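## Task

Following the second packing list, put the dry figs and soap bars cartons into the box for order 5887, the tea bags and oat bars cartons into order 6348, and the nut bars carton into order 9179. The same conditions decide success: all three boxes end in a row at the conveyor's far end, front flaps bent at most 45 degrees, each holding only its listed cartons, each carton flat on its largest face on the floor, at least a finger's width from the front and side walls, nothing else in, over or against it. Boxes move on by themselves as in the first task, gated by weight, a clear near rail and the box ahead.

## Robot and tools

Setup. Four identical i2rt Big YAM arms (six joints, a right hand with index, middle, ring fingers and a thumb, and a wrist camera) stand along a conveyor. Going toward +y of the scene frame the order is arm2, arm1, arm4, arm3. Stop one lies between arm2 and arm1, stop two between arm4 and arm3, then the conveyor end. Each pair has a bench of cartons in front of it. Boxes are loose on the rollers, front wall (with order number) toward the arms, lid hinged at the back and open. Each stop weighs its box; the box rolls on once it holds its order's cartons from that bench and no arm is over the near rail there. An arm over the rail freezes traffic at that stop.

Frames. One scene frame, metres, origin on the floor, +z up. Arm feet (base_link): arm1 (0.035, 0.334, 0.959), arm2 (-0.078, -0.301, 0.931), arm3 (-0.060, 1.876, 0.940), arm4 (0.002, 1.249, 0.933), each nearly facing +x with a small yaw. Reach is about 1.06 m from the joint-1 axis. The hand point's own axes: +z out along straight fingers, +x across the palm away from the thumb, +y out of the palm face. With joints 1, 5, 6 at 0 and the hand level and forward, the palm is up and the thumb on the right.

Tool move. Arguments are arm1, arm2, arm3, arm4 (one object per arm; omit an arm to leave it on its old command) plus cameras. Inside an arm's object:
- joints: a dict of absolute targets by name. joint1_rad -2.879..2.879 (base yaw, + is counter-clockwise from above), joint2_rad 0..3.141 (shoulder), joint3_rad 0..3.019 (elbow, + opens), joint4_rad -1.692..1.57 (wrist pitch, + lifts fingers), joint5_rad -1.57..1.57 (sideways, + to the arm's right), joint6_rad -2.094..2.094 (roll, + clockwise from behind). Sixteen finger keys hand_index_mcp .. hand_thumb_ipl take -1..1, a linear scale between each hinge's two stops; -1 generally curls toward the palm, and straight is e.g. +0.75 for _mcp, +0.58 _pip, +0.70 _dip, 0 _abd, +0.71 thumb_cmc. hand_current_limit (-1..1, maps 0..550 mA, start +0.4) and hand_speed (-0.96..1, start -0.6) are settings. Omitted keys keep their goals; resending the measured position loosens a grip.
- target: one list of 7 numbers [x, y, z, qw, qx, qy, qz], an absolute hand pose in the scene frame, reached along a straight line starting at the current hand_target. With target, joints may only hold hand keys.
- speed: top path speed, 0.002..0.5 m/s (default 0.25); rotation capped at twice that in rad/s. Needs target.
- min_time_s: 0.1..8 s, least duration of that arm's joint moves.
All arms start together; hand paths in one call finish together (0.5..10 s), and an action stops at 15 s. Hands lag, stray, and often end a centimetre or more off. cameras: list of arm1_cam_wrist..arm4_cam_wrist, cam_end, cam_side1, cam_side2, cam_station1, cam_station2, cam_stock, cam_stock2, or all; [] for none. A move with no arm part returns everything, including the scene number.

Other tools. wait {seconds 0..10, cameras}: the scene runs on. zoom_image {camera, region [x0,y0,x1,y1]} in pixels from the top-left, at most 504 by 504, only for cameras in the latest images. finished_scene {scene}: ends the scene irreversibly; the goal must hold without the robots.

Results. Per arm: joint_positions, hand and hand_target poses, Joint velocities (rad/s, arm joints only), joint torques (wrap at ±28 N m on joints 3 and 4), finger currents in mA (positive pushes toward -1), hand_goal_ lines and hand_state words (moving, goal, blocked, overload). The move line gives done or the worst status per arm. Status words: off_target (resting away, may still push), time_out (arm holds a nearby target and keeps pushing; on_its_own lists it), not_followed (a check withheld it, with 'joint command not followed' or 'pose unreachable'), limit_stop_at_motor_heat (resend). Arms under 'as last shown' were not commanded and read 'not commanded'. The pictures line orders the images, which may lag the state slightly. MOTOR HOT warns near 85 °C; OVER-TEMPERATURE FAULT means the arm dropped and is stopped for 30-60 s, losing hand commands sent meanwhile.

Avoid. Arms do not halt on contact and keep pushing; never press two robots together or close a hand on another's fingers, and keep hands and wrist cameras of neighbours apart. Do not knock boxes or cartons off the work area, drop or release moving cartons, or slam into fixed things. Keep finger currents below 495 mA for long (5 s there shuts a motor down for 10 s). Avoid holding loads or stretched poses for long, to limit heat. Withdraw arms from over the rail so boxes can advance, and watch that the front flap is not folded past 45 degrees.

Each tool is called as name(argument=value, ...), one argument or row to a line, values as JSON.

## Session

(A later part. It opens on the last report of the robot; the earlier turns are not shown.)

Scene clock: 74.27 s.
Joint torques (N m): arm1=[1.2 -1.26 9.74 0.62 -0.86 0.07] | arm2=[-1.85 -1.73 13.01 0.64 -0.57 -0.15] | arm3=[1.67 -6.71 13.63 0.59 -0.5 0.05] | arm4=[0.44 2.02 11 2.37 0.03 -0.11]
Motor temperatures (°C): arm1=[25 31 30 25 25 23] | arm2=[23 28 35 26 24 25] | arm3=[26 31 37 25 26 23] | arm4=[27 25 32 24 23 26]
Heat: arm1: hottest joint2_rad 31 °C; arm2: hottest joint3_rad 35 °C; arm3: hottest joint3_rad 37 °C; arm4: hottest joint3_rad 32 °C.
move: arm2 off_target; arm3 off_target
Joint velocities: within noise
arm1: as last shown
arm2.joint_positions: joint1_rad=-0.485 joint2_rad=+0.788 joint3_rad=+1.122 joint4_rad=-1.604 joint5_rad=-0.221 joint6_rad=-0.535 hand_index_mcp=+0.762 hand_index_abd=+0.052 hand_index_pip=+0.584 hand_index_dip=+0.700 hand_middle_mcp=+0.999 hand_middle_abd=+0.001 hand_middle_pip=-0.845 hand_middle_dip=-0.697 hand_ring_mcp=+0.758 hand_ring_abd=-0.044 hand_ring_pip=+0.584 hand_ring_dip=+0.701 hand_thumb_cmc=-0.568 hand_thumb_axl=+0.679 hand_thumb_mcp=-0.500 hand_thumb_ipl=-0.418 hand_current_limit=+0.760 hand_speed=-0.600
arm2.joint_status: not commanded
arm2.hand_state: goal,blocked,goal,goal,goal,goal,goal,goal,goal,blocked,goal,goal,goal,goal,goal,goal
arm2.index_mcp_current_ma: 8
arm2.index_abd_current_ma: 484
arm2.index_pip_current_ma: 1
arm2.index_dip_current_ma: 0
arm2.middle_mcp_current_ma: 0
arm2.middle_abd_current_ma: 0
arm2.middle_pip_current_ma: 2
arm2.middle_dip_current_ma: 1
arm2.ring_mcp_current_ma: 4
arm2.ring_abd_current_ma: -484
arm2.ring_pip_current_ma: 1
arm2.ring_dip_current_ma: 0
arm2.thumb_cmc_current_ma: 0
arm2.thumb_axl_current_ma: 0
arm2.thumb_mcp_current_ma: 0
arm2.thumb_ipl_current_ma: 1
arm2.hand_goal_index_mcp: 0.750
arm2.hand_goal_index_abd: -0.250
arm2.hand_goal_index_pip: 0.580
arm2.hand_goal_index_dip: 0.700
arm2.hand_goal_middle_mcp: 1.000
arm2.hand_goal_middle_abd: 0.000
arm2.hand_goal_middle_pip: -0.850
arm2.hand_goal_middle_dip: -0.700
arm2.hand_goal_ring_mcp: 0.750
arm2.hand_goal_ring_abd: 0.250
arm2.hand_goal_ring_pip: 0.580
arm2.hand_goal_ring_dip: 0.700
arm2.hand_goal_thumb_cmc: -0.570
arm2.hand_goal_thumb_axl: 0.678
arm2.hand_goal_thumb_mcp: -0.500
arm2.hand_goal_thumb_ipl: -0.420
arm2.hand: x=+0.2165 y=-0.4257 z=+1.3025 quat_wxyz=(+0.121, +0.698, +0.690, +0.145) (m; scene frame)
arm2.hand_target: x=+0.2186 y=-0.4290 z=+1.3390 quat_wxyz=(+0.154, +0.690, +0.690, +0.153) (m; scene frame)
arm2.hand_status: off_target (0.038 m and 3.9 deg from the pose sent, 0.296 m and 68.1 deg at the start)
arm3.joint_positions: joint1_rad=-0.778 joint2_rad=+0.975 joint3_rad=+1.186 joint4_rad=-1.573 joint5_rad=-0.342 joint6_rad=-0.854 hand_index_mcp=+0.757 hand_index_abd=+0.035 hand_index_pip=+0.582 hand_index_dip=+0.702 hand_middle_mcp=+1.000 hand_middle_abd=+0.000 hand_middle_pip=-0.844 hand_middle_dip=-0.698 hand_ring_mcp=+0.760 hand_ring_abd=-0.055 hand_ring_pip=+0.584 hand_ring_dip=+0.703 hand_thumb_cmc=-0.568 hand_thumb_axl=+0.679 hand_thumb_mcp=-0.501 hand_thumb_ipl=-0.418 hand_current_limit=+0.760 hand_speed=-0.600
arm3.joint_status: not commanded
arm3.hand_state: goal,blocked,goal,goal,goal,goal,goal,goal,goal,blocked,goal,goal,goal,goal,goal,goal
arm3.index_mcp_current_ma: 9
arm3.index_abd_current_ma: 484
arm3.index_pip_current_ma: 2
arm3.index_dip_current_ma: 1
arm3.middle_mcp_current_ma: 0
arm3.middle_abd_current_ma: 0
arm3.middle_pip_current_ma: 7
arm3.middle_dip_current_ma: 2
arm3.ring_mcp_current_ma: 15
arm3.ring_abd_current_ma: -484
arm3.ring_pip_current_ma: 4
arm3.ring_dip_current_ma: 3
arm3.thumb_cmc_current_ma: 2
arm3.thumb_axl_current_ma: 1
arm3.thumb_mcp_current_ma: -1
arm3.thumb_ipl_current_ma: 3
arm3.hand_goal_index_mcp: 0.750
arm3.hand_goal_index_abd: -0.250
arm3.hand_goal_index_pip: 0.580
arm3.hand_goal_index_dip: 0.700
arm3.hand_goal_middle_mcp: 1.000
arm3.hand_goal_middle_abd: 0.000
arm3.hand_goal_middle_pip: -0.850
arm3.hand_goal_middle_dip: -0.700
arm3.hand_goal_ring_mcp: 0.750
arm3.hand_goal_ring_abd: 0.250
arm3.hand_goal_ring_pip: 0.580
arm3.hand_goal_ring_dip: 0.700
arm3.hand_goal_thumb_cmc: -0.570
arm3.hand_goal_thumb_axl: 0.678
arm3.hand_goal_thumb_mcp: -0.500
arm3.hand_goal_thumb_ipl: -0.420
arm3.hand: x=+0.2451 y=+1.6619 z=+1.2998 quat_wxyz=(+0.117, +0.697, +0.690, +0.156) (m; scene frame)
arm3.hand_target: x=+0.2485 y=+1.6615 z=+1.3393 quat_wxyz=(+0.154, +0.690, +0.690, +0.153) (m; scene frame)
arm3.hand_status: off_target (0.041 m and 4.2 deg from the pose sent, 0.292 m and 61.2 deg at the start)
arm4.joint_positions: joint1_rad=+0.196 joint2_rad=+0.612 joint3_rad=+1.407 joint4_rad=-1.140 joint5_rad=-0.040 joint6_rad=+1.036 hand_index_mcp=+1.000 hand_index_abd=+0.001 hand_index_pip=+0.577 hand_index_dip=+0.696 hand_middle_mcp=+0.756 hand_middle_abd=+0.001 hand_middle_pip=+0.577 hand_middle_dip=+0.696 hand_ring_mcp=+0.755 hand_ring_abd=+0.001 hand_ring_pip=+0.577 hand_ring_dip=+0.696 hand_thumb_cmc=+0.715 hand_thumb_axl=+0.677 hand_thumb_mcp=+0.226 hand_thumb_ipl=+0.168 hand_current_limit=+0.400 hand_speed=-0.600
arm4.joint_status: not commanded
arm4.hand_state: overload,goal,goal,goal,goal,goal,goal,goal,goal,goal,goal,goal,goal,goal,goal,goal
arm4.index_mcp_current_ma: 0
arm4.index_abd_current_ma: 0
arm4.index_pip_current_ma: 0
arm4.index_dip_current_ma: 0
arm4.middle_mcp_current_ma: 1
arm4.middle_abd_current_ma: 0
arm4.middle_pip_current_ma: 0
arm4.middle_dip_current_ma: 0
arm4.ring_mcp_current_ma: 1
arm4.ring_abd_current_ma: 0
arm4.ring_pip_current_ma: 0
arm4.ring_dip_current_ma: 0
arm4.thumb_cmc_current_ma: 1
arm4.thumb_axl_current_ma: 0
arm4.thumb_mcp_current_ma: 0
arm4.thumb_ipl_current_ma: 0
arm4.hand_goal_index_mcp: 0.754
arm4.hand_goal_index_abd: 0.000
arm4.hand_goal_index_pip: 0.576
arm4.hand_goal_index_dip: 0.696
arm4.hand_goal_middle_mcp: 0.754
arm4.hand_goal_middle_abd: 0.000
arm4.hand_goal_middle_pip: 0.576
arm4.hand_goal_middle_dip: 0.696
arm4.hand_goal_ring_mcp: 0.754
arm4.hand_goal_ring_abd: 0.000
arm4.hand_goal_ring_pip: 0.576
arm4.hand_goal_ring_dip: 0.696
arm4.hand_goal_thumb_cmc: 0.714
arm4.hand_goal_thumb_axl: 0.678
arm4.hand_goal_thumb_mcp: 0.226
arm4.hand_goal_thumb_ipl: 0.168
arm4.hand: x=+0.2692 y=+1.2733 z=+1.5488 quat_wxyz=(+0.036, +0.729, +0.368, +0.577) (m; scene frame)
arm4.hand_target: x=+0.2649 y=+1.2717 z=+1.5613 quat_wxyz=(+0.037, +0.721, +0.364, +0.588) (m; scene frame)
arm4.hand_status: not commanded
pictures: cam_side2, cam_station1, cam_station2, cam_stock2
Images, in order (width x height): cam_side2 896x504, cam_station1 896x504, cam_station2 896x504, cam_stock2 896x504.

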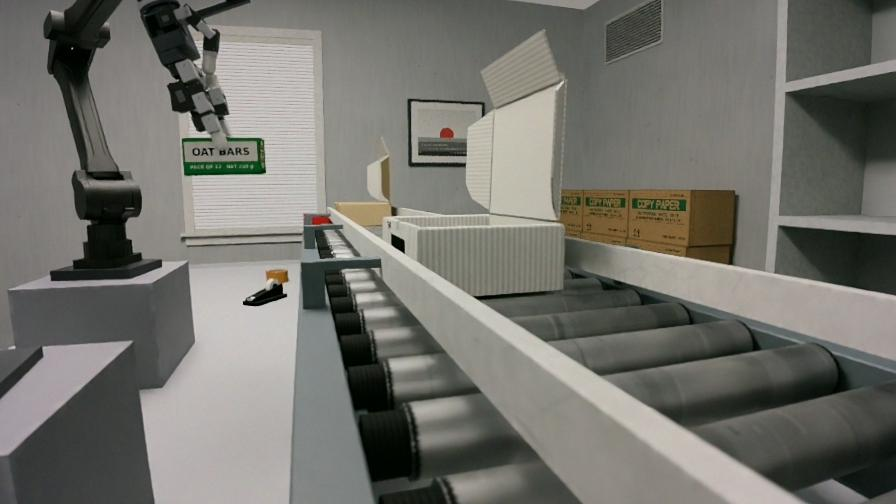

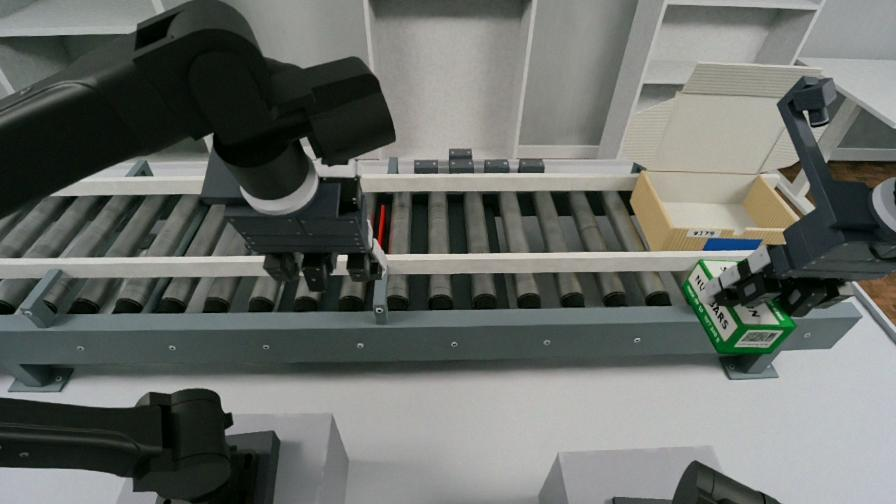

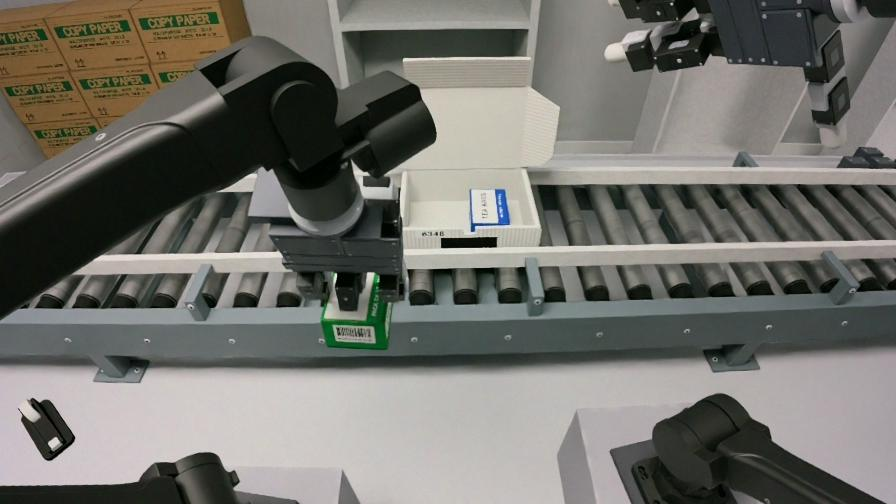

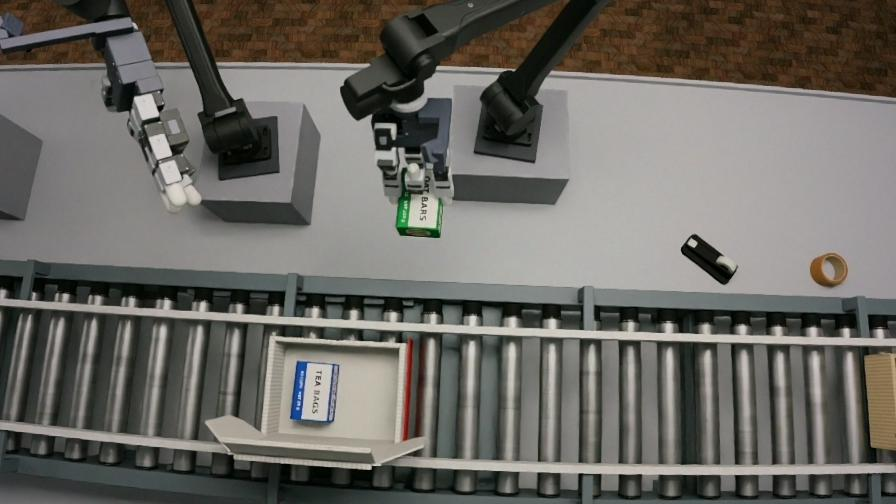

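move(
  arm3={"target": [0.62, 1.560, 1.34, 0.1711, 0.6861, 0.6861, 0.1711], "speed": 0.15},
  cameras=["cam_station1", "cam_station2", "cam_side1", "cam_side2"],
)

zoom_image(
  camera="cam_side2",
  region=[340, 20, 620, 320],
)

zoom_image(
  camera="cam_station2",
  region=[370, 60, 570, 270],
)

Scene clock: 78.57 s.
Joint torques (N m): arm1=[1.2 -1.38 9.8 0.7 -0.86 0.07] | arm2=[-1.79 -1.55 12.88 0.65 -0.58 -0.16] | arm3=[1.26 -17.9 14.3 1.09 -0.28 0.03] | arm4=[0.5 2.02 11.02 2.36 0.03 -0.11]
Motor temperatures (°C): arm1=[25 31 30 25 25 23] | arm2=[23 28 36 26 24 25] | arm3=[26 31 38 25 26 23] | arm4=[27 25 32 24 23 26]
Heat: arm1: hottest joint2_rad 31 °C; arm2: hottest joint3_rad 36 °C; arm3: hottest joint3_rad 38 °C; arm4: hottest joint3_rad 32 °C.
move: arm3 off_target
Joint velocities: within noise
arm1, arm2, arm4: as last shown
arm2.joint_positions: joint1_rad=-0.485 joint2_rad=+0.788 joint3_rad=+1.122 joint4_rad=-1.604 joint5_rad=-0.221 joint6_rad=-0.536 hand_index_mcp=+0.762 hand_index_abd=+0.052 hand_index_pip=+0.584 hand_index_dip=+0.700 hand_middle_mcp=+0.999 hand_middle_abd=+0.001 hand_middle_pip=-0.845 hand_middle_dip=-0.697 hand_ring_mcp=+0.758 hand_ring_abd=-0.044 hand_ring_pip=+0.584 hand_ring_dip=+0.701 hand_thumb_cmc=-0.568 hand_thumb_axl=+0.679 hand_thumb_mcp=-0.500 hand_thumb_ipl=-0.418 hand_current_limit=+0.760 hand_speed=-0.600
arm3.joint_positions: joint1_rad=-0.395 joint2_rad=+1.860 joint3_rad=+2.076 joint4_rad=-1.415 joint5_rad=-0.239 joint6_rad=-0.471 hand_index_mcp=+0.759 hand_index_abd=+0.035 hand_index_pip=+0.583 hand_index_dip=+0.702 hand_middle_mcp=+1.000 hand_middle_abd=+0.000 hand_middle_pip=-0.844 hand_middle_dip=-0.698 hand_ring_mcp=+0.762 hand_ring_abd=-0.055 hand_ring_pip=+0.585 hand_ring_dip=+0.703 hand_thumb_cmc=-0.568 hand_thumb_axl=+0.679 hand_thumb_mcp=-0.501 hand_thumb_ipl=-0.418 hand_current_limit=+0.760 hand_speed=-0.600
arm3.joint_status: not commanded
arm3.hand_state: goal,blocked,goal,goal,goal,goal,goal,goal,goal,blocked,goal,goal,goal,goal,goal,goal
arm3.index_mcp_current_ma: 12
arm3.index_abd_current_ma: 484
arm3.index_pip_current_ma: 3
arm3.index_dip_current_ma: 1
arm3.middle_mcp_current_ma: 0
arm3.middle_abd_current_ma: 0
arm3.middle_pip_current_ma: 7
arm3.middle_dip_current_ma: 2
arm3.ring_mcp_current_ma: 19
arm3.ring_abd_current_ma: -484
arm3.ring_pip_current_ma: 6
arm3.ring_dip_current_ma: 3
arm3.thumb_cmc_current_ma: 2
arm3.thumb_axl_current_ma: 1
arm3.thumb_mcp_current_ma: -1
arm3.thumb_ipl_current_ma: 3
arm3.hand_goal_index_mcp: 0.750
arm3.hand_goal_index_abd: -0.250
arm3.hand_goal_index_pip: 0.580
arm3.hand_goal_index_dip: 0.700
arm3.hand_goal_middle_mcp: 1.000
arm3.hand_goal_middle_abd: 0.000
arm3.hand_goal_middle_pip: -0.850
arm3.hand_goal_middle_dip: -0.700
arm3.hand_goal_ring_mcp: 0.750
arm3.hand_goal_ring_abd: 0.250
arm3.hand_goal_ring_pip: 0.580
arm3.hand_goal_ring_dip: 0.700
arm3.hand_goal_thumb_cmc: -0.570
arm3.hand_goal_thumb_axl: 0.678
arm3.hand_goal_thumb_mcp: -0.500
arm3.hand_goal_thumb_ipl: -0.420
arm3.hand: x=+0.6096 y=+1.5627 z=+1.3020 quat_wxyz=(+0.141, +0.692, +0.690, +0.162) (m; scene frame)
arm3.hand_target: x=+0.6175 y=+1.5613 z=+1.3394 quat_wxyz=(+0.172, +0.686, +0.686, +0.172) (m; scene frame)
arm3.hand_status: off_target (0.039 m and 3.7 deg from the pose sent, 0.391 m and 6.6 deg at the start)
pictures: cam_side1, cam_side2, cam_station1, cam_station2
Images, in order (width x height): cam_side1 896x504, cam_side2 896x504, cam_station1 896x504, cam_station2 896x504.

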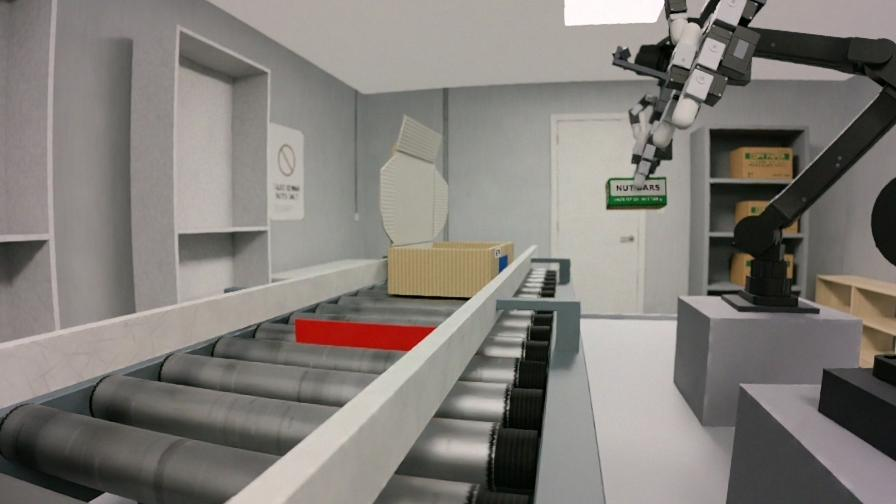

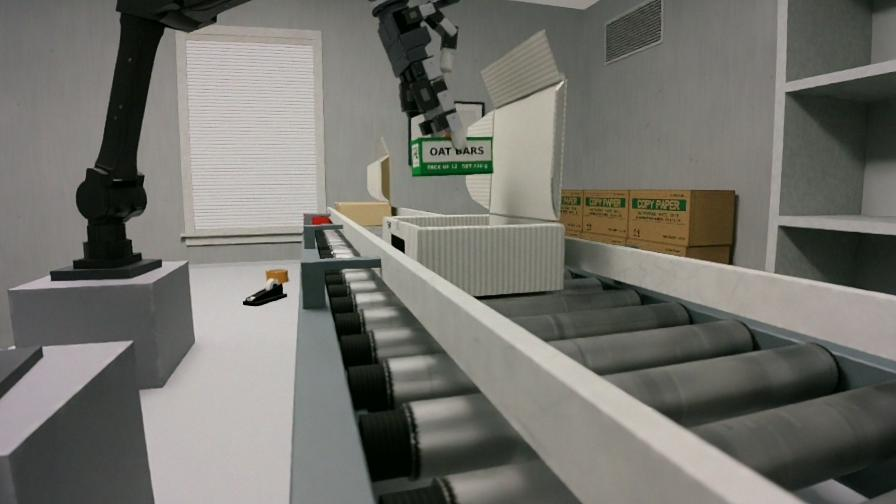

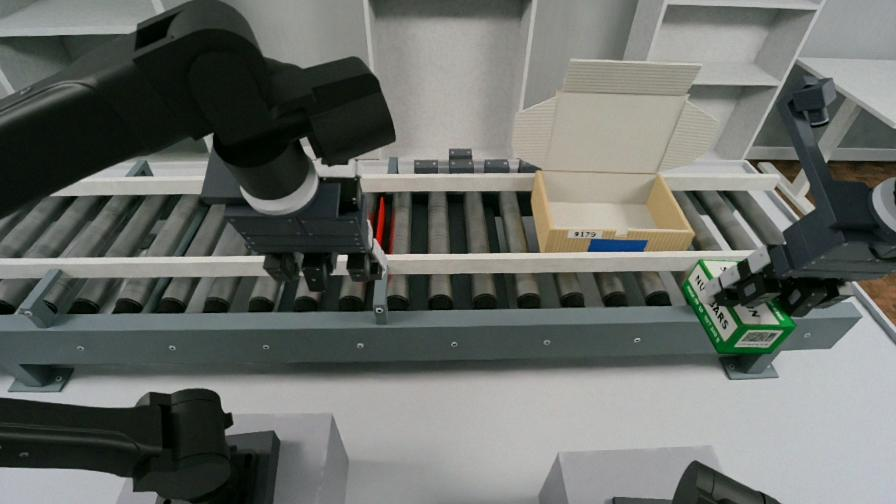

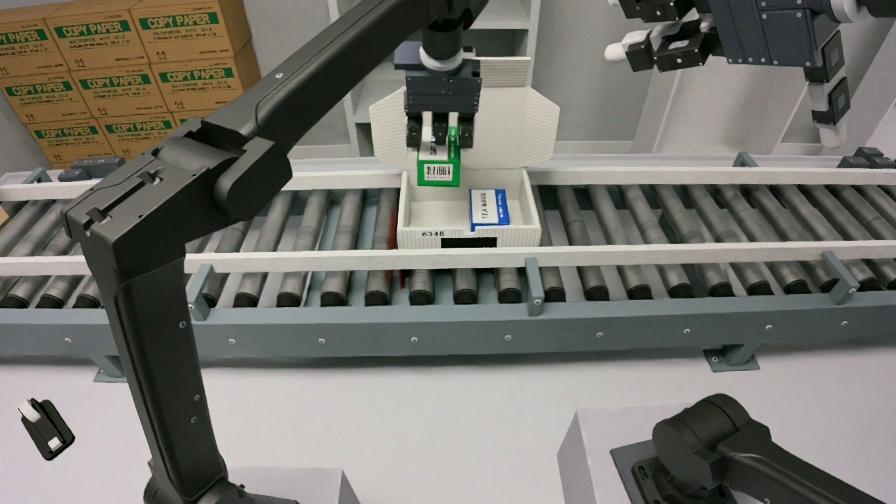

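Scaled by 1.680.

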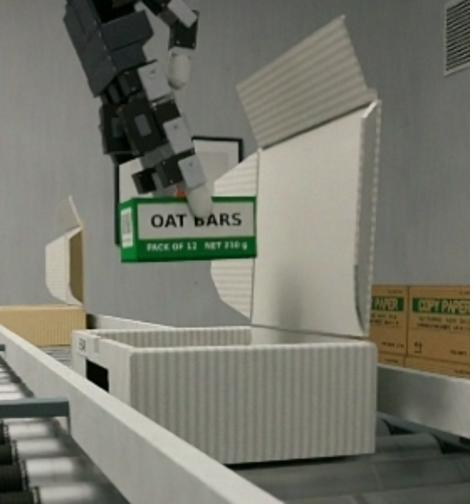

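Scaled by 2.400.

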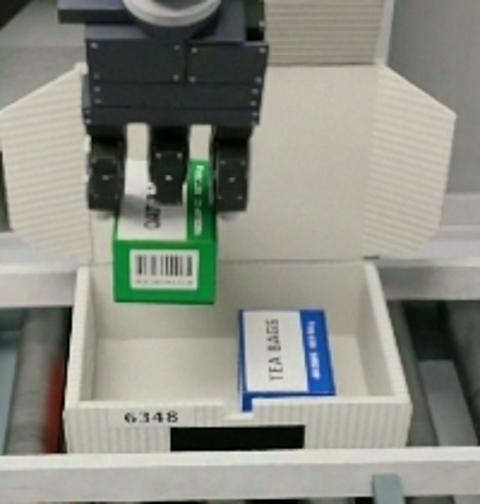

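move(
  arm3={"target": [0.626, 1.557, 1.24, 0.1711, 0.6861, 0.6861, 0.1711], "speed": 0.12},
  cameras=["cam_station1", "cam_station2", "cam_side1", "cam_side2"],
)

zoom_image(
  camera="cam_side2",
  region=[340, 20, 620, 320],
)

zoom_image(
  camera="cam_station2",
  region=[370, 60, 570, 270],
)

Scene clock: 80.53 s.
Joint torques (N m): arm1=[1.2 -1.26 9.7 0.66 -0.88 0.06] | arm2=[-2.08 -1.44 13.03 0.64 -0.59 -0.17] | arm3=[1.38 -19.19 9.78 2.45 -0.28 0.04] | arm4=[0.44 2.08 11.02 2.37 0.03 -0.11]
Motor temperatures (°C): arm1=[25 31 30 25 25 23] | arm2=[23 28 36 26 24 25] | arm3=[26 32 38 25 26 23] | arm4=[27 25 32 24 23 26]
Heat: arm1: hottest joint2_rad 31 °C; arm2: hottest joint3_rad 36 °C; arm3: hottest joint3_rad 38 °C; arm4: hottest joint3_rad 32 °C.
move: arm3 off_target
Joint velocities: within noise
arm1, arm2, arm4: as last shown
arm3.joint_positions: joint1_rad=-0.395 joint2_rad=+1.860 joint3_rad=+1.854 joint4_rad=-1.175 joint5_rad=-0.238 joint6_rad=-0.470 hand_index_mcp=+0.760 hand_index_abd=+0.035 hand_index_pip=+0.584 hand_index_dip=+0.702 hand_middle_mcp=+1.000 hand_middle_abd=+0.000 hand_middle_pip=-0.844 hand_middle_dip=-0.698 hand_ring_mcp=+0.763 hand_ring_abd=-0.055 hand_ring_pip=+0.586 hand_ring_dip=+0.703 hand_thumb_cmc=-0.568 hand_thumb_axl=+0.679 hand_thumb_mcp=-0.501 hand_thumb_ipl=-0.418 hand_current_limit=+0.760 hand_speed=-0.600
arm3.joint_status: not commanded
arm3.hand_state: goal,blocked,goal,goal,goal,goal,goal,goal,goal,blocked,goal,goal,goal,goal,goal,goal
arm3.index_mcp_current_ma: 14
arm3.index_abd_current_ma: 484
arm3.index_pip_current_ma: 4
arm3.index_dip_current_ma: 1
arm3.middle_mcp_current_ma: 0
arm3.middle_abd_current_ma: 0
arm3.middle_pip_current_ma: 7
arm3.middle_dip_current_ma: 2
arm3.ring_mcp_current_ma: 21
arm3.ring_abd_current_ma: -484
arm3.ring_pip_current_ma: 6
arm3.ring_dip_current_ma: 3
arm3.thumb_cmc_current_ma: 2
arm3.thumb_axl_current_ma: 1
arm3.thumb_mcp_current_ma: -1
arm3.thumb_ipl_current_ma: 3
arm3.hand_goal_index_mcp: 0.750
arm3.hand_goal_index_abd: -0.250
arm3.hand_goal_index_pip: 0.580
arm3.hand_goal_index_dip: 0.700
arm3.hand_goal_middle_mcp: 1.000
arm3.hand_goal_middle_abd: 0.000
arm3.hand_goal_middle_pip: -0.850
arm3.hand_goal_middle_dip: -0.700
arm3.hand_goal_ring_mcp: 0.750
arm3.hand_goal_ring_abd: 0.250
arm3.hand_goal_ring_pip: 0.580
arm3.hand_goal_ring_dip: 0.700
arm3.hand_goal_thumb_cmc: -0.570
arm3.hand_goal_thumb_axl: 0.678
arm3.hand_goal_thumb_mcp: -0.500
arm3.hand_goal_thumb_ipl: -0.420
arm3.hand: x=+0.6197 y=+1.5561 z=+1.2208 quat_wxyz=(+0.150, +0.690, +0.689, +0.164) (m; scene frame)
arm3.hand_target: x=+0.6255 y=+1.5572 z=+1.2401 quat_wxyz=(+0.171, +0.686, +0.686, +0.171) (m; scene frame)
arm3.hand_status: off_target (0.020 m and 2.6 deg from the pose sent, 0.065 m and 3.6 deg at the start)
pictures: cam_side1, cam_side2, cam_station1, cam_station2
Images, in order (width x height): cam_side1 896x504, cam_side2 896x504, cam_station1 896x504, cam_station2 896x504.

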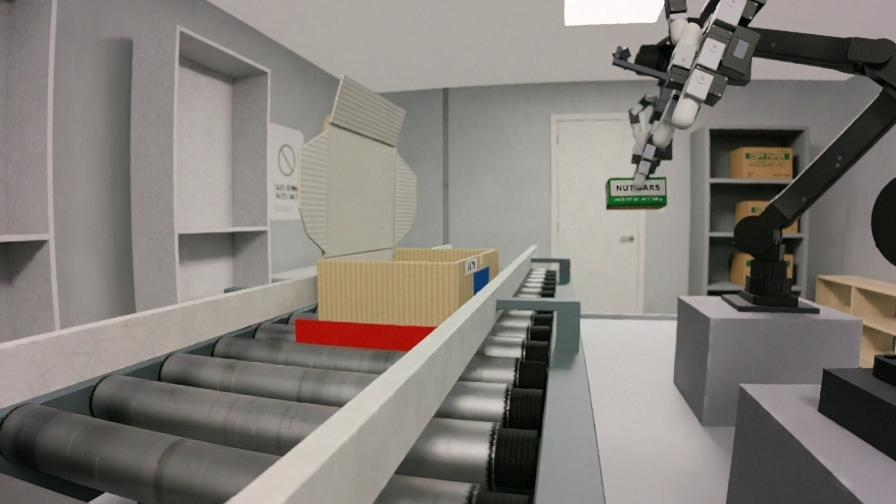

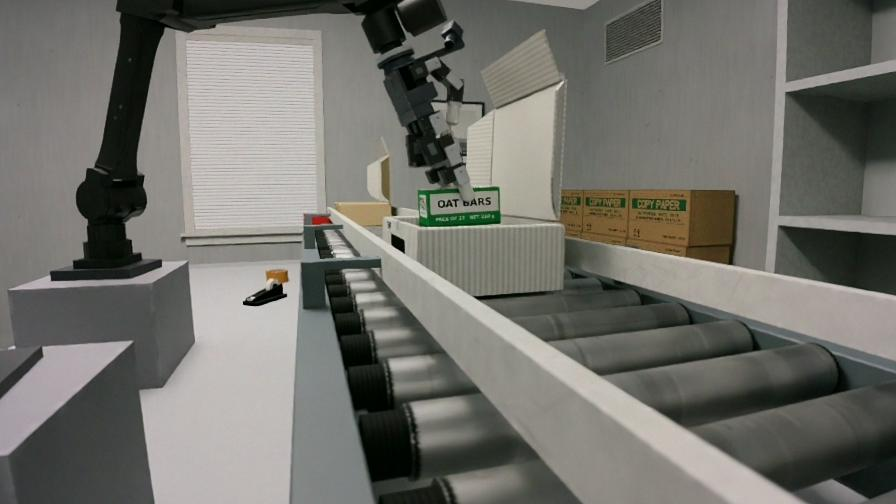

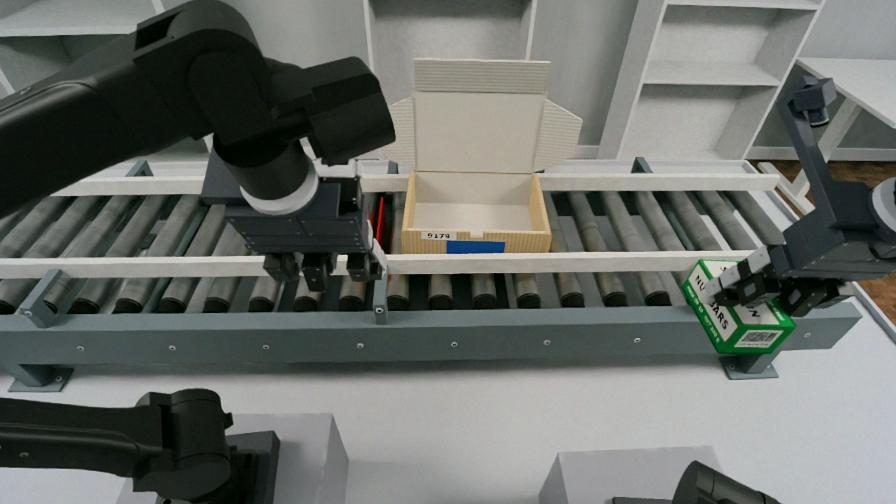

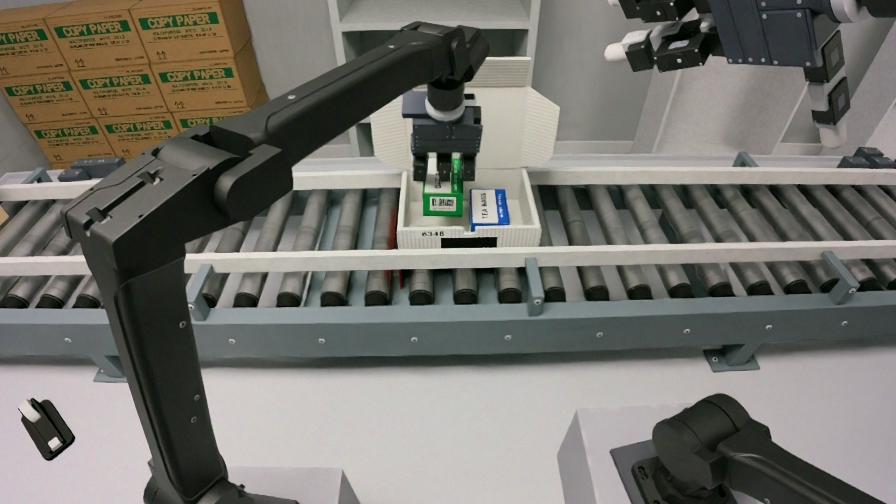

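Scaled by 1.680.

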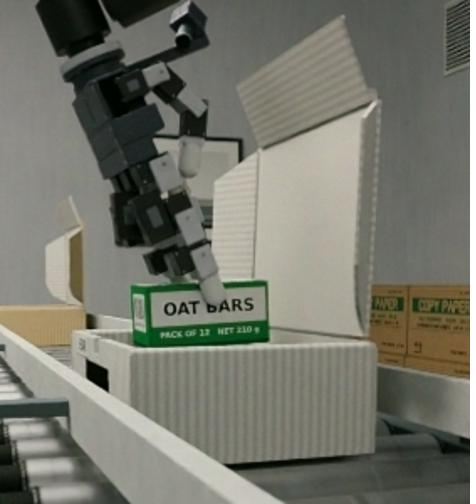

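Scaled by 2.400.

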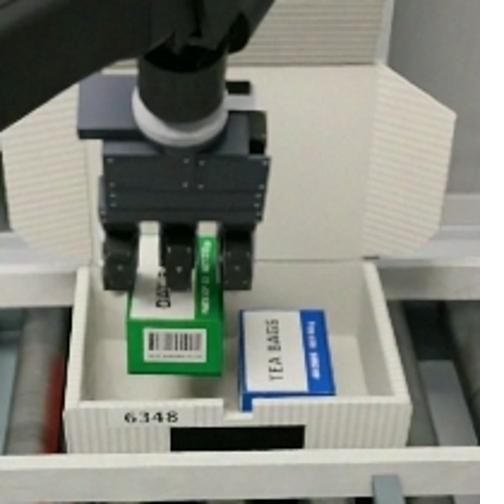

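move(
  arm3={"target": [0.624, 1.563, 1.195, 0.1711, 0.6861, 0.6861, 0.1711], "speed": 0.08},
  cameras=["cam_station1", "cam_station2", "cam_side1", "cam_side2"],
)

zoom_image(
  camera="cam_side2",
  region=[370, 180, 570, 310],
)

zoom_image(
  camera="cam_station2",
  region=[390, 160, 560, 260],
)

Scene clock: 82.03 s.
Joint torques (N m): arm1=[1.2 -1.14 9.69 0.7 -0.87 0.04] | arm2=[-1.9 -1.55 13.04 0.57 -0.58 -0.17] | arm3=[1.49 -19.66 9.63 2.43 -0.27 0.03] | arm4=[0.5 2.08 11 2.37 0.03 -0.11]
Motor temperatures (°C): arm1=[25 31 30 25 25 23] | arm2=[23 28 36 26 24 25] | arm3=[26 32 38 25 26 23] | arm4=[27 25 32 24 23 26]
Heat: arm1: hottest joint2_rad 31 °C; arm2: hottest joint3_rad 36 °C; arm3: hottest joint3_rad 38 °C; arm4: hottest joint3_rad 32 °C.
move: arm3 off_target
Joint velocities: within noise
arm1.joint_positions: joint1_rad=-1.255 joint2_rad=+0.854 joint3_rad=+1.122 joint4_rad=-1.667 joint5_rad=-0.393 joint6_rad=-1.121 hand_index_mcp=+0.751 hand_index_abd=+0.122 hand_index_pip=+0.578 hand_index_dip=+0.700 hand_middle_mcp=+1.000 hand_middle_abd=+0.001 hand_middle_pip=-0.844 hand_middle_dip=-0.697 hand_ring_mcp=+0.751 hand_ring_abd=-0.112 hand_ring_pip=+0.580 hand_ring_dip=+0.701 hand_thumb_cmc=-0.567 hand_thumb_axl=+0.679 hand_thumb_mcp=-0.501 hand_thumb_ipl=-0.418 hand_current_limit=+0.400 hand_speed=-0.600
arm1.joint_status: not commanded
arm1.hand_state: goal,goal,goal,goal,goal,goal,goal,goal,goal,goal,goal,goal,goal,goal,goal,goal
arm1.index_mcp_current_ma: 1
arm1.index_abd_current_ma: 2
arm1.index_pip_current_ma: -1
arm1.index_dip_current_ma: 0
arm1.middle_mcp_current_ma: 0
arm1.middle_abd_current_ma: 0
arm1.middle_pip_current_ma: 7
arm1.middle_dip_current_ma: 2
arm1.ring_mcp_current_ma: 1
arm1.ring_abd_current_ma: 2
arm1.ring_pip_current_ma: 0
arm1.ring_dip_current_ma: 0
arm1.thumb_cmc_current_ma: 2
arm1.thumb_axl_current_ma: 1
arm1.thumb_mcp_current_ma: -1
arm1.thumb_ipl_current_ma: 2
arm1.hand_goal_index_mcp: 0.750
arm1.hand_goal_index_abd: 0.120
arm1.hand_goal_index_pip: 0.580
arm1.hand_goal_index_dip: 0.700
arm1.hand_goal_middle_mcp: 1.000
arm1.hand_goal_middle_abd: 0.000
arm1.hand_goal_middle_pip: -0.850
arm1.hand_goal_middle_dip: -0.700
arm1.hand_goal_ring_mcp: 0.750
arm1.hand_goal_ring_abd: -0.114
arm1.hand_goal_ring_pip: 0.580
arm1.hand_goal_ring_dip: 0.700
arm1.hand_goal_thumb_cmc: -0.570
arm1.hand_goal_thumb_axl: 0.678
arm1.hand_goal_thumb_mcp: -0.500
arm1.hand_goal_thumb_ipl: -0.420
arm1.hand: x=+0.2626 y=+0.1301 z=+1.3301 quat_wxyz=(+0.154, +0.690, +0.691, +0.152) (m; scene frame)
arm1.hand_target: x=+0.2600 y=+0.1300 z=+1.3300 quat_wxyz=(+0.153, +0.690, +0.690, +0.153) (m; scene frame)
arm1.hand_status: not commanded
arm2, arm4: as last shown
arm3.joint_positions: joint1_rad=-0.389 joint2_rad=+1.860 joint3_rad=+1.725 joint4_rad=-1.052 joint5_rad=-0.235 joint6_rad=-0.463 hand_index_mcp=+0.760 hand_index_abd=+0.035 hand_index_pip=+0.584 hand_index_dip=+0.702 hand_middle_mcp=+1.000 hand_middle_abd=+0.000 hand_middle_pip=-0.844 hand_middle_dip=-0.698 hand_ring_mcp=+0.763 hand_ring_abd=-0.055 hand_ring_pip=+0.586 hand_ring_dip=+0.703 hand_thumb_cmc=-0.568 hand_thumb_axl=+0.679 hand_thumb_mcp=-0.501 hand_thumb_ipl=-0.418 hand_current_limit=+0.760 hand_speed=-0.600
arm3.joint_status: not commanded
arm3.hand_state: goal,blocked,goal,goal,goal,goal,goal,goal,goal,blocked,goal,goal,goal,goal,goal,goal
arm3.index_mcp_current_ma: 14
arm3.index_abd_current_ma: 484
arm3.index_pip_current_ma: 4
arm3.index_dip_current_ma: 1
arm3.middle_mcp_current_ma: 0
arm3.middle_abd_current_ma: 0
arm3.middle_pip_current_ma: 7
arm3.middle_dip_current_ma: 2
arm3.ring_mcp_current_ma: 21
arm3.ring_abd_current_ma: -484
arm3.ring_pip_current_ma: 6
arm3.ring_dip_current_ma: 3
arm3.thumb_cmc_current_ma: 2
arm3.thumb_axl_current_ma: 1
arm3.thumb_mcp_current_ma: -1
arm3.thumb_ipl_current_ma: 3
arm3.hand_goal_index_mcp: 0.750
arm3.hand_goal_index_abd: -0.250
arm3.hand_goal_index_pip: 0.580
arm3.hand_goal_index_dip: 0.700
arm3.hand_goal_middle_mcp: 1.000
arm3.hand_goal_middle_abd: 0.000
arm3.hand_goal_middle_pip: -0.850
arm3.hand_goal_middle_dip: -0.700
arm3.hand_goal_ring_mcp: 0.750
arm3.hand_goal_ring_abd: 0.250
arm3.hand_goal_ring_pip: 0.580
arm3.hand_goal_ring_dip: 0.700
arm3.hand_goal_thumb_cmc: -0.570
arm3.hand_goal_thumb_axl: 0.678
arm3.hand_goal_thumb_mcp: -0.500
arm3.hand_goal_thumb_ipl: -0.420
arm3.hand: x=+0.6170 y=+1.5614 z=+1.1705 quat_wxyz=(+0.146, +0.691, +0.689, +0.162) (m; scene frame)
arm3.hand_target: x=+0.6234 y=+1.5632 z=+1.1950 quat_wxyz=(+0.171, +0.686, +0.686, +0.171) (m; scene frame)
arm3.hand_status: off_target (0.026 m and 3.1 deg from the pose sent, 0.027 m and 2.7 deg at the start)
pictures: cam_side1, cam_side2, cam_station1, cam_station2
Images, in order (width x height): cam_side1 896x504, cam_side2 896x504, cam_station1 896x504, cam_station2 896x504.

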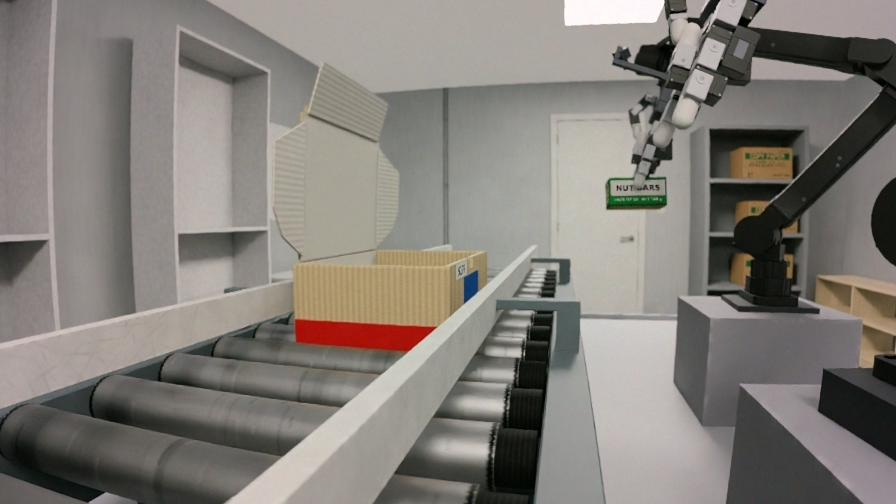

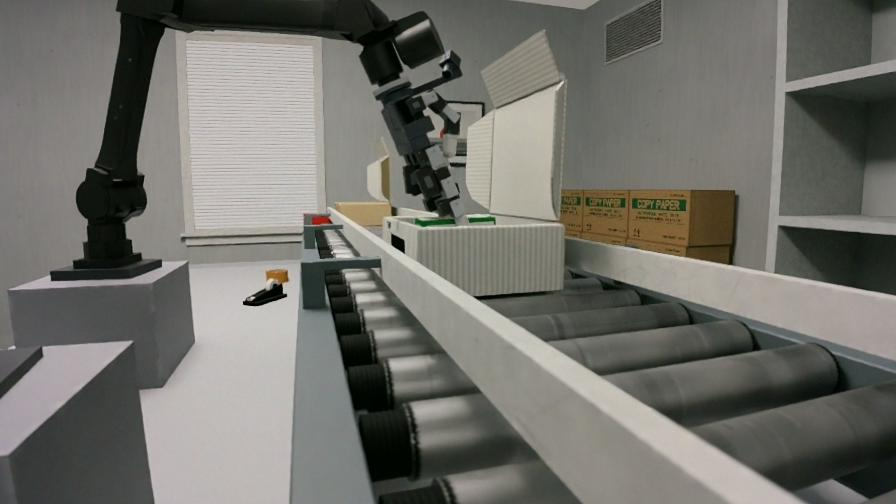

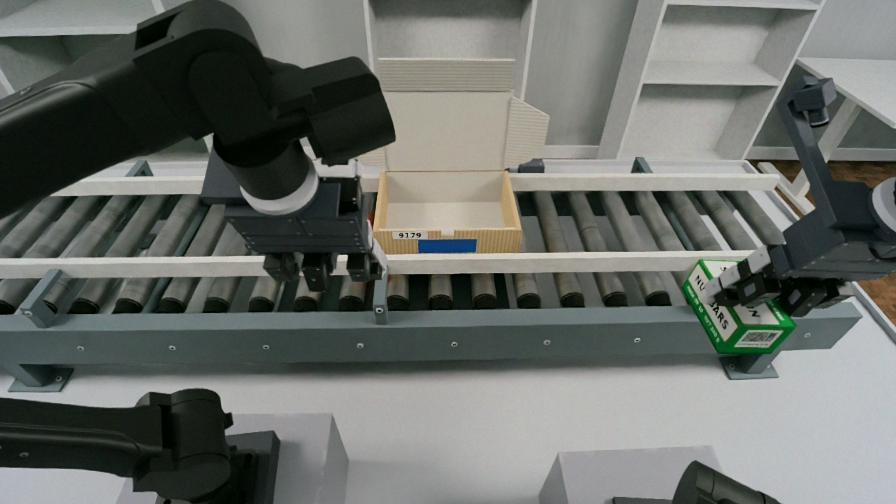

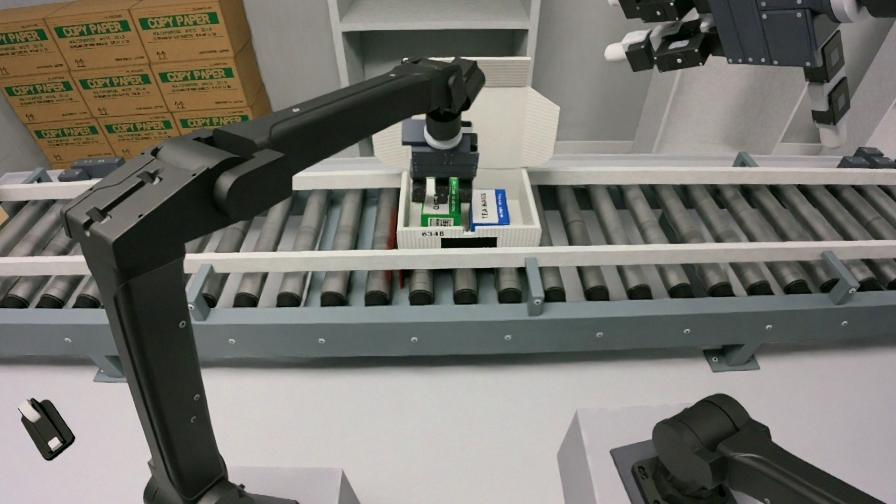

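Scaled by 2.520.

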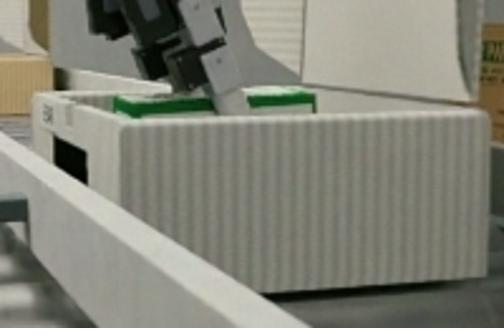

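Scaled by 2.965.

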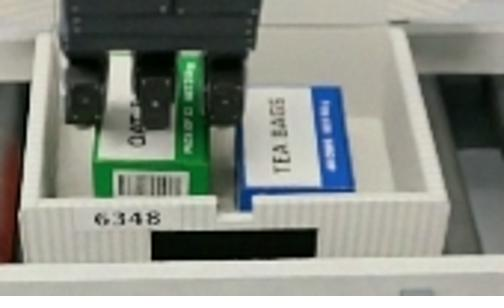

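move(
  arm3={"target": [0.621, 1.565, 1.168, 0.1711, 0.6861, 0.6861, 0.1711], "speed": 0.06},
  cameras=["cam_station1", "cam_station2", "cam_side1", "cam_side2"],
)

zoom_image(
  camera="cam_side2",
  region=[340, 20, 620, 320],
)

zoom_image(
  camera="cam_station2",
  region=[390, 160, 560, 260],
)

zoom_image(
  camera="cam_side1",
  region=[240, 40, 540, 360],
)

Scene clock: 83.63 s.
Joint torques (N m): arm1=[1.2 -1.38 9.72 0.72 -0.86 0.07] | arm2=[-2.14 -1.49 12.98 0.61 -0.58 -0.17] | arm3=[1.49 -19.49 9.47 2.44 -0.27 0.04] | arm4=[0.44 2.02 11.02 2.36 0.04 -0.11]
Motor temperatures (°C): arm1=[25 31 30 25 25 23] | arm2=[23 28 36 26 23 25] | arm3=[26 32 38 25 26 23] | arm4=[27 25 32 24 23 26]
Heat: arm1: hottest joint2_rad 31 °C; arm2: hottest joint3_rad 36 °C; arm3: hottest joint3_rad 38 °C; arm4: hottest joint3_rad 32 °C.
move: arm3 off_target
Joint velocities: within noise
arm1, arm2, arm4: as last shown
arm3.joint_positions: joint1_rad=-0.388 joint2_rad=+1.860 joint3_rad=+1.656 joint4_rad=-0.981 joint5_rad=-0.235 joint6_rad=-0.462 hand_index_mcp=+0.760 hand_index_abd=+0.035 hand_index_pip=+0.584 hand_index_dip=+0.702 hand_middle_mcp=+1.000 hand_middle_abd=+0.000 hand_middle_pip=-0.844 hand_middle_dip=-0.698 hand_ring_mcp=+0.763 hand_ring_abd=-0.055 hand_ring_pip=+0.586 hand_ring_dip=+0.703 hand_thumb_cmc=-0.568 hand_thumb_axl=+0.679 hand_thumb_mcp=-0.501 hand_thumb_ipl=-0.418 hand_current_limit=+0.760 hand_speed=-0.600
arm3.joint_status: not commanded
arm3.hand_state: goal,blocked,goal,goal,goal,goal,goal,goal,goal,blocked,goal,goal,goal,goal,goal,goal
arm3.index_mcp_current_ma: 14
arm3.index_abd_current_ma: 484
arm3.index_pip_current_ma: 4
arm3.index_dip_current_ma: 1
arm3.middle_mcp_current_ma: 0
arm3.middle_abd_current_ma: 0
arm3.middle_pip_current_ma: 7
arm3.middle_dip_current_ma: 2
arm3.ring_mcp_current_ma: 21
arm3.ring_abd_current_ma: -484
arm3.ring_pip_current_ma: 6
arm3.ring_dip_current_ma: 3
arm3.thumb_cmc_current_ma: 2
arm3.thumb_axl_current_ma: 1
arm3.thumb_mcp_current_ma: -1
arm3.thumb_ipl_current_ma: 3
arm3.hand_goal_index_mcp: 0.750
arm3.hand_goal_index_abd: -0.250
arm3.hand_goal_index_pip: 0.580
arm3.hand_goal_index_dip: 0.700
arm3.hand_goal_middle_mcp: 1.000
arm3.hand_goal_middle_abd: 0.000
arm3.hand_goal_middle_pip: -0.850
arm3.hand_goal_middle_dip: -0.700
arm3.hand_goal_ring_mcp: 0.750
arm3.hand_goal_ring_abd: 0.250
arm3.hand_goal_ring_pip: 0.580
arm3.hand_goal_ring_dip: 0.700
arm3.hand_goal_thumb_cmc: -0.570
arm3.hand_goal_thumb_axl: 0.678
arm3.hand_goal_thumb_mcp: -0.500
arm3.hand_goal_thumb_ipl: -0.420
arm3.hand: x=+0.6134 y=+1.5637 z=+1.1446 quat_wxyz=(+0.147, +0.691, +0.689, +0.163) (m; scene frame)
arm3.hand_target: x=+0.6204 y=+1.5652 z=+1.1680 quat_wxyz=(+0.171, +0.686, +0.686, +0.171) (m; scene frame)
arm3.hand_status: off_target (0.025 m and 3.0 deg from the pose sent, 0.006 m and 3.1 deg at the start)
pictures: cam_side1, cam_side2, cam_station1, cam_station2
Images, in order (width x height): cam_side1 896x504, cam_side2 896x504, cam_station1 896x504, cam_station2 896x504.

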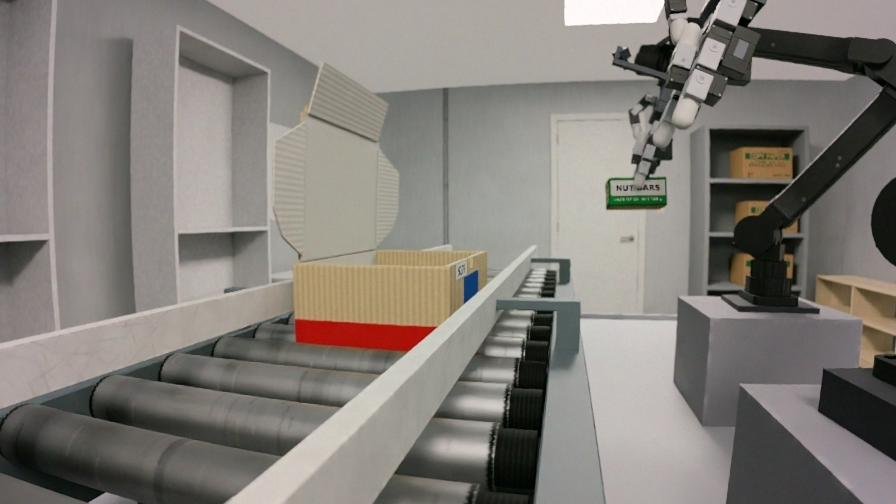

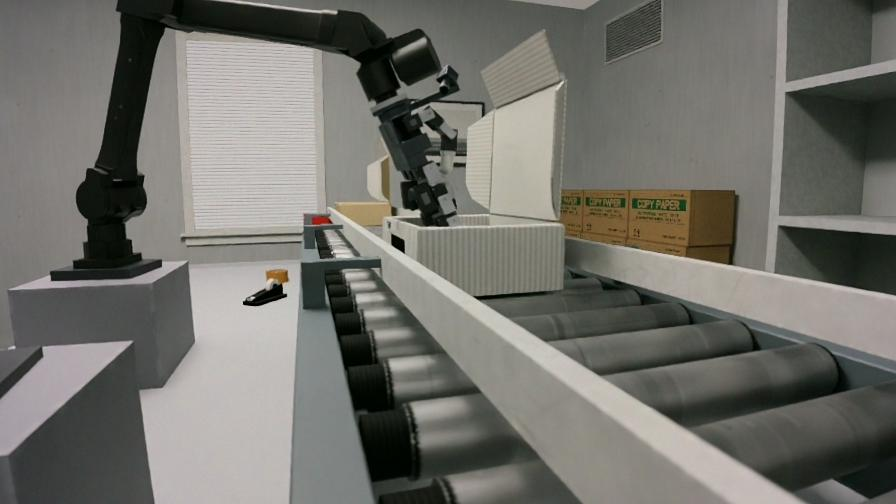

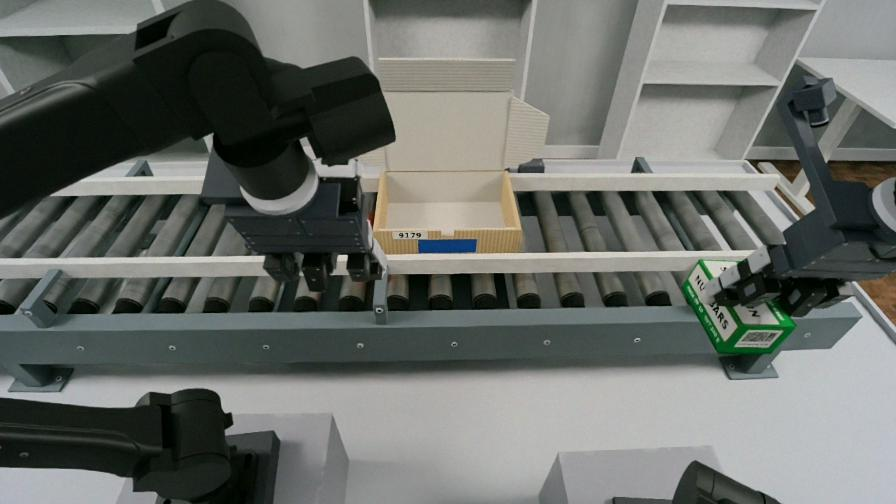

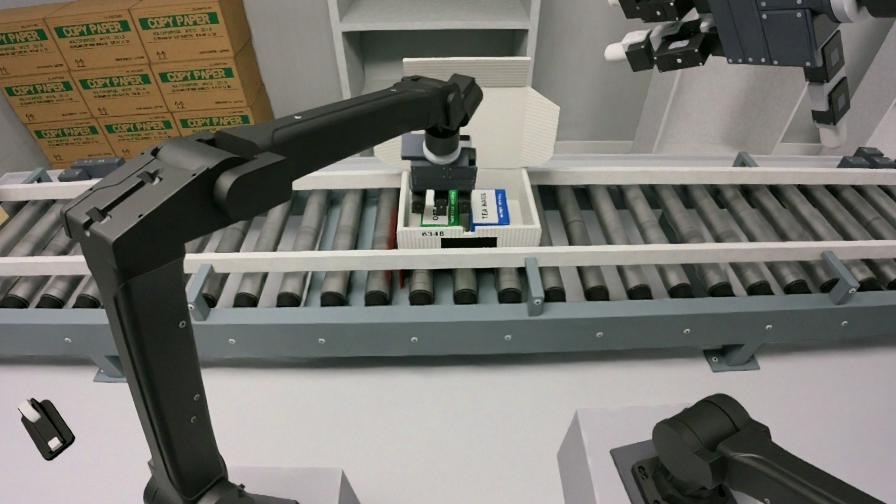

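Scaled by 1.680.

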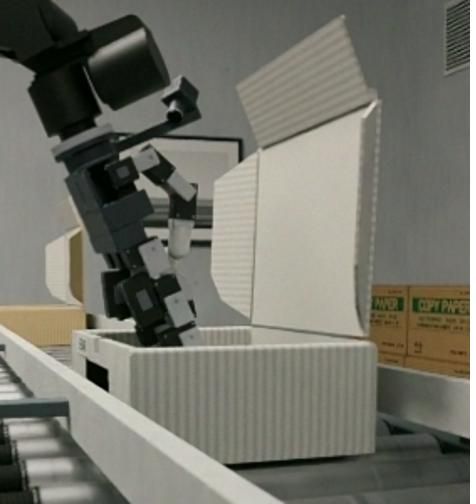

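Scaled by 2.965.

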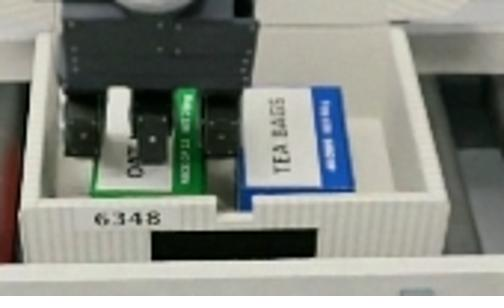

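Scaled by 1.575.

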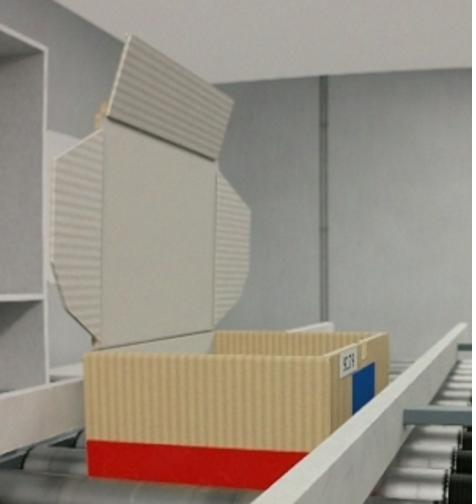

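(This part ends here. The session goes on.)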